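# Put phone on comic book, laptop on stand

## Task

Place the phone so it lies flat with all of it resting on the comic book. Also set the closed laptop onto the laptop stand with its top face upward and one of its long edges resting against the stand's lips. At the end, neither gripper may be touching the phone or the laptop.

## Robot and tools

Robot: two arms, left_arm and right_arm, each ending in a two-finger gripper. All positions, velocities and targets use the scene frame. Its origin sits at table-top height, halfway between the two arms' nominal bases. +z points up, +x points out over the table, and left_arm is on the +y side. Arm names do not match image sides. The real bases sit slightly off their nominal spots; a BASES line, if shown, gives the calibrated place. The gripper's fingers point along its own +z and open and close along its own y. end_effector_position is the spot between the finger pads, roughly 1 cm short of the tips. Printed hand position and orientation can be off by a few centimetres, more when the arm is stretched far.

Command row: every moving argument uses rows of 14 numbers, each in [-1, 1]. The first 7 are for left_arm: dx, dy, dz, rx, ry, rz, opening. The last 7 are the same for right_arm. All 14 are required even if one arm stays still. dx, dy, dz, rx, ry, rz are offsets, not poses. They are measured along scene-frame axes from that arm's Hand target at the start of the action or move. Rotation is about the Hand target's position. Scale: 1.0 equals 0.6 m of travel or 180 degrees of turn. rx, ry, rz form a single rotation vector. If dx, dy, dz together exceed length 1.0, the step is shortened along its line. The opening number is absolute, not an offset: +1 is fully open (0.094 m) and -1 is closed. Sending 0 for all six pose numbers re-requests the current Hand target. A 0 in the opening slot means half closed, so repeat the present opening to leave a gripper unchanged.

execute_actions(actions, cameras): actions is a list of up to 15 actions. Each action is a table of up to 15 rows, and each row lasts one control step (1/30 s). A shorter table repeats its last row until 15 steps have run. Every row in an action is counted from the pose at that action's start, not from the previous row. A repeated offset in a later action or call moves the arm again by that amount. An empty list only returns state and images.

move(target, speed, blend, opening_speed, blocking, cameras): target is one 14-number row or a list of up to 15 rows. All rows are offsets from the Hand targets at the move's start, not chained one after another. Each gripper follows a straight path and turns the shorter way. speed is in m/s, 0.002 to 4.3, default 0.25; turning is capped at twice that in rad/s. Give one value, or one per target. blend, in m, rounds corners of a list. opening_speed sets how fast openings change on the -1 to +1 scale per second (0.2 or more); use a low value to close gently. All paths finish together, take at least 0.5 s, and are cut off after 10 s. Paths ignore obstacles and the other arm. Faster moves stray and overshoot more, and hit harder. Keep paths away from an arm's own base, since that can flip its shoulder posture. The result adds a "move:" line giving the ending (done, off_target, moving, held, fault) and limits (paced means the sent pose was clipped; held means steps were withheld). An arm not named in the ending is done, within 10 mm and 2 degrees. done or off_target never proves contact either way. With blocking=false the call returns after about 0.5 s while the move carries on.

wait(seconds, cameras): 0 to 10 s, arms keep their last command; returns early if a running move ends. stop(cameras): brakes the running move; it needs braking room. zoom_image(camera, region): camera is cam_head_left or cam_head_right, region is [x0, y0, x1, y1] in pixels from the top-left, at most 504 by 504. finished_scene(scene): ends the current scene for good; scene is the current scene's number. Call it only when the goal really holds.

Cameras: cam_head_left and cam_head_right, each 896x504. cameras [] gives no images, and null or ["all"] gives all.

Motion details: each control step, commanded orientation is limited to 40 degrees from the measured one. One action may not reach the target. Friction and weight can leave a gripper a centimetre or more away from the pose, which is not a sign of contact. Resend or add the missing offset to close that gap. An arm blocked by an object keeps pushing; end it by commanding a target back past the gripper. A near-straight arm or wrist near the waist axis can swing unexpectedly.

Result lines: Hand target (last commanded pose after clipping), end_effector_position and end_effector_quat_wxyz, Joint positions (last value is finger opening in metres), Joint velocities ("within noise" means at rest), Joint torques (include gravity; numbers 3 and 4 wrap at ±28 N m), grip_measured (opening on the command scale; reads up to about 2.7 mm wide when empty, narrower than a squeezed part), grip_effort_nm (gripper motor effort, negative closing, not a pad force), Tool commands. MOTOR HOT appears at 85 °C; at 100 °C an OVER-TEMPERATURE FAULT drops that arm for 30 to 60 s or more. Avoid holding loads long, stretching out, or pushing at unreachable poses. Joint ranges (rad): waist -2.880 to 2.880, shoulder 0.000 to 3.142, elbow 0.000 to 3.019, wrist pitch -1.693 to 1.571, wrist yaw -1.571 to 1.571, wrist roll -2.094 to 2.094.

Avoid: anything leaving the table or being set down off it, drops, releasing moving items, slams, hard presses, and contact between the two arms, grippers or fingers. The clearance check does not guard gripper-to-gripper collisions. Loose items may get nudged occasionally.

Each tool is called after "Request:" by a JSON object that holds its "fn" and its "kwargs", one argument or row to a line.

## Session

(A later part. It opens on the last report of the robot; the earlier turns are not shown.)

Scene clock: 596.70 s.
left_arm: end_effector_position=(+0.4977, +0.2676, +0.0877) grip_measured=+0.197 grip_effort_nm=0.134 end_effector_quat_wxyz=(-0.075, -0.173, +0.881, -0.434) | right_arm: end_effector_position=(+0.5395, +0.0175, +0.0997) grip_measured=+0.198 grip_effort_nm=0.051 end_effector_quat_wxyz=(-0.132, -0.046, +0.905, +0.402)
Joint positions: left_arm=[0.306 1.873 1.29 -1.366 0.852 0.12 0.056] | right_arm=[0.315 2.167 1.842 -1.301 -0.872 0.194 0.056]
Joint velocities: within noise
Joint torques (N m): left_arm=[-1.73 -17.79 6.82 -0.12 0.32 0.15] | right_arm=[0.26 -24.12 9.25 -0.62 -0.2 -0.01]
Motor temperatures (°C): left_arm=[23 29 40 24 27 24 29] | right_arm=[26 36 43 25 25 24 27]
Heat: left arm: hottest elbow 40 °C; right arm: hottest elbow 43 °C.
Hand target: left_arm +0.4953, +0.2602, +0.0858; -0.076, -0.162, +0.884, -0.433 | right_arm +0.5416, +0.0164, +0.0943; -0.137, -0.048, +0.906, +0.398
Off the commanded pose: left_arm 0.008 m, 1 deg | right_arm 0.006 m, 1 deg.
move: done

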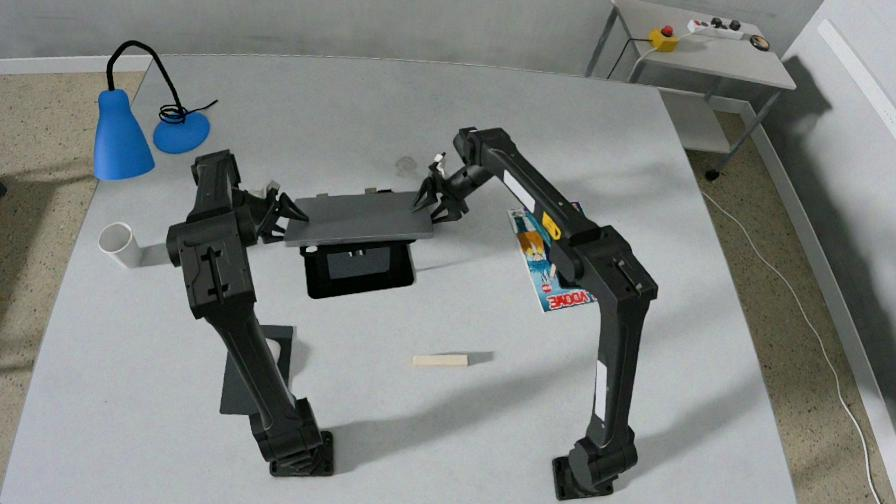

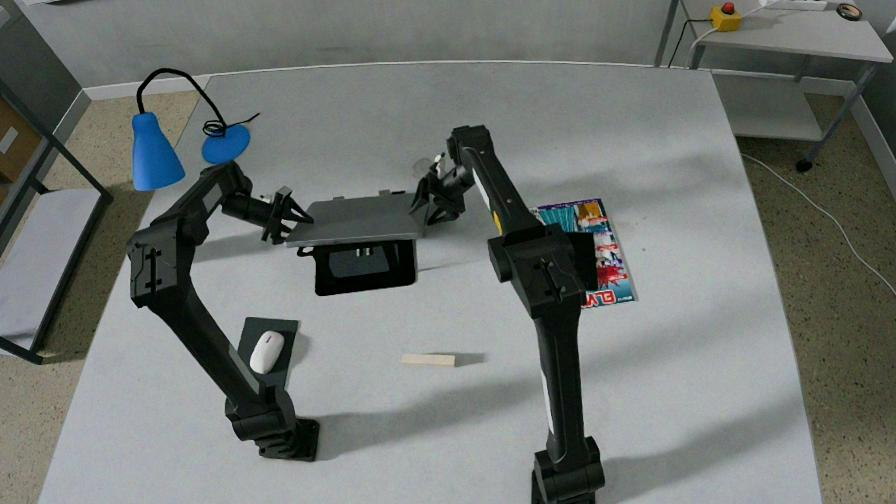

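Request:
{"fn": "move", "kwargs": {
  "target": [
    [0.0,0.14,0.08,0.0,0.0,0,0.2,0.0,-0.14,0.08,0.0,0.0,0,0.2],
    [-0.1,0.25,0.3,0.0,0.0,0,0.2,-0.3,-0.28,0.25,0.0,0.0,0,-1]
  ],
  "speed": [0.1,0.2]
}}

Request:
{"fn": "zoom_image", "kwargs": {
  "camera": "cam_head_left",
  "region": [260, 160, 460, 310]
}}

Request:
{"fn": "zoom_image", "kwargs": {
  "camera": "cam_head_right",
  "region": [260, 160, 460, 310]
}}

Scene clock: 603.93 s.
left_arm: end_effector_position=(+0.4329, +0.4014, +0.2479) grip_measured=+0.198 grip_effort_nm=0.110 end_effector_quat_wxyz=(+0.043, -0.223, +0.898, -0.377) | right_arm: end_effector_position=(+0.3659, -0.1459, +0.2451) grip_measured=-0.990 grip_effort_nm=-0.471 end_effector_quat_wxyz=(-0.131, -0.052, +0.907, +0.398)
Joint positions: left_arm=[0.619 1.585 1.409 -1.67 0.738 0.267 0.056] | right_arm=[0.09 1.583 1.369 -1.671 -0.819 -0.158 0]
Joint velocities: within noise
Joint torques (N m): left_arm=[-0.15 -16.32 13.01 -0.4 0.37 -0.1] | right_arm=[-0.44 -16.38 6.75 -0.69 -0.33 0.03]
Motor temperatures (°C): left_arm=[23 29 40 24 27 24 29] | right_arm=[26 37 42 25 25 24 27]
Heat: left arm: hottest elbow 40 °C; right arm: hottest elbow 42 °C.
Hand target: left_arm +0.4353, +0.4101, +0.2657; -0.076, -0.162, +0.884, -0.433 | right_arm +0.3616, -0.1516, +0.2443; -0.136, -0.048, +0.906, +0.398
Off the commanded pose: left_arm 0.020 m, 17 deg | right_arm 0.007 m, 1 deg.
joint sent to its limit (left arm) — joint 4 (wrist pitch), lower limit. The joint targets are off in orientation, not in position.
joint sent to its limit (right arm) — joint 4 (wrist pitch), lower limit. The joint targets still meet the commanded pose.
move: off_target (left_arm)

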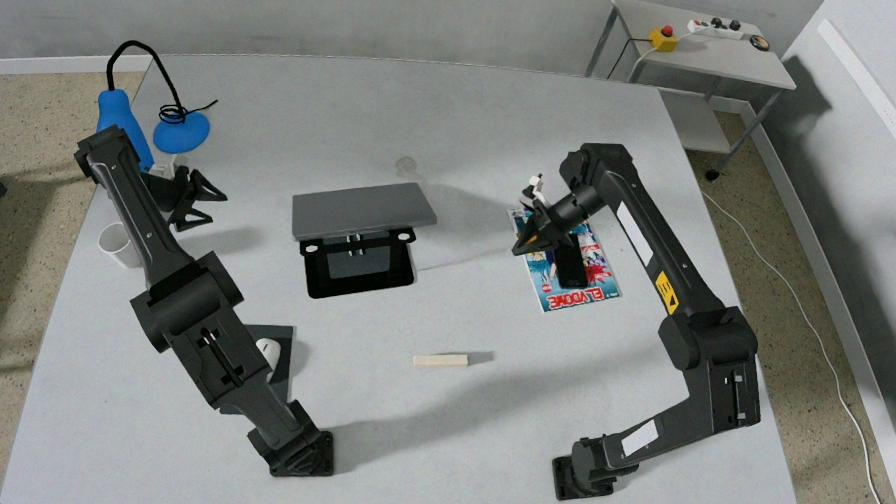

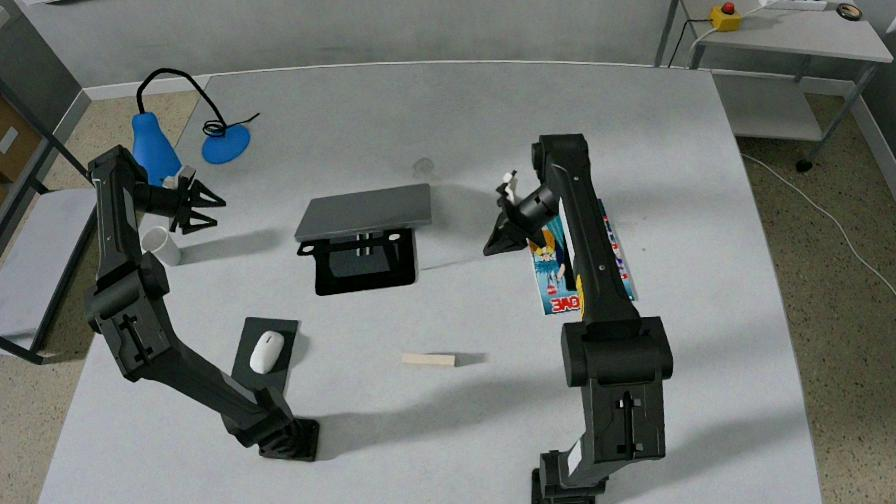

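Scaled by 2.520.

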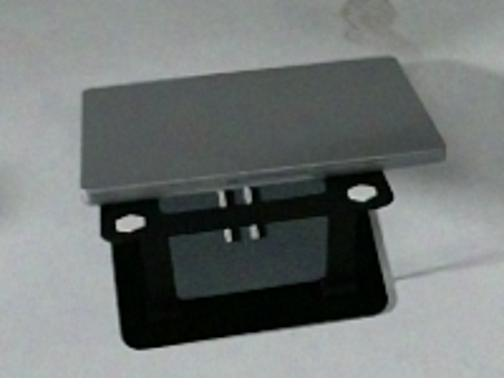

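Scaled by 2.520.

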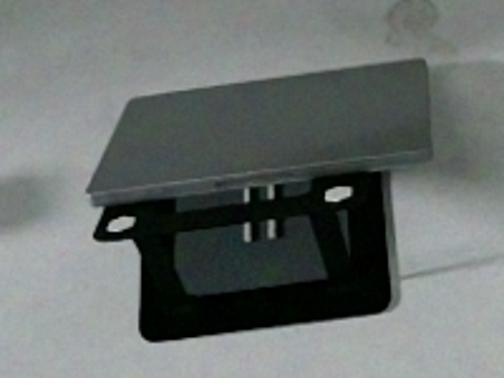

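Request:
{"fn": "zoom_image", "kwargs": {
  "camera": "cam_head_left",
  "region": [285, 175, 365, 245]
}}

Request:
{"fn": "zoom_image", "kwargs": {
  "camera": "cam_head_left",
  "region": [365, 175, 445, 245]
}}

Request:
{"fn": "zoom_image", "kwargs": {
  "camera": "cam_head_right",
  "region": [290, 175, 370, 245]
}}

Request:
{"fn": "zoom_image", "kwargs": {
  "camera": "cam_head_right",
  "region": [365, 175, 445, 245]
}}

Scaled by 6.300.

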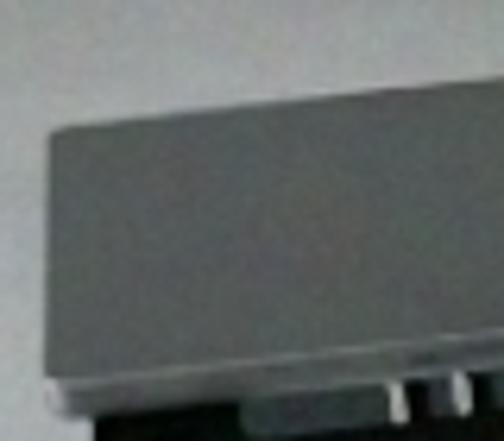

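Scaled by 6.300.

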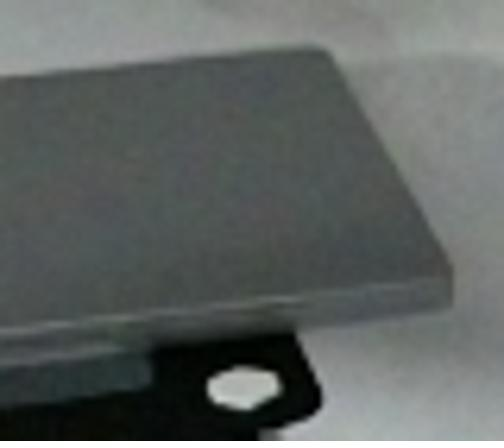

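Scaled by 6.300.

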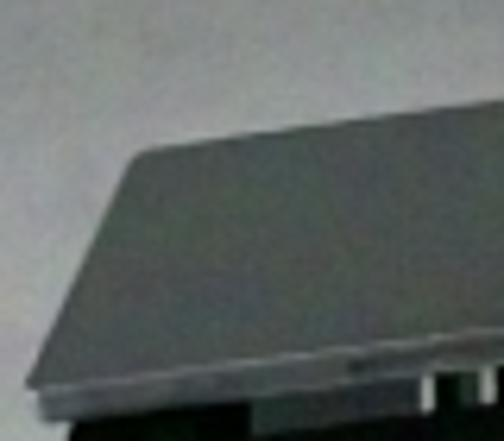

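Scaled by 6.300.

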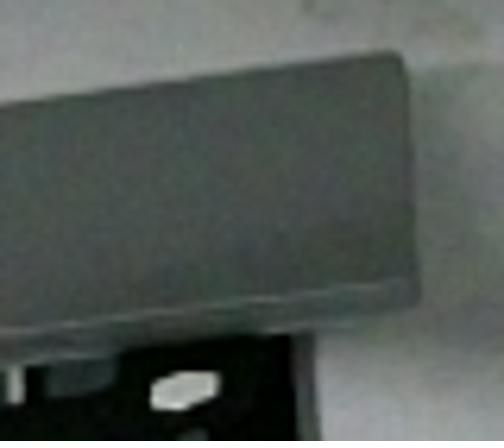

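Request:
{"fn": "finished_scene", "kwargs": {
  "scene": 1
}}

The scene is finished: the task was done.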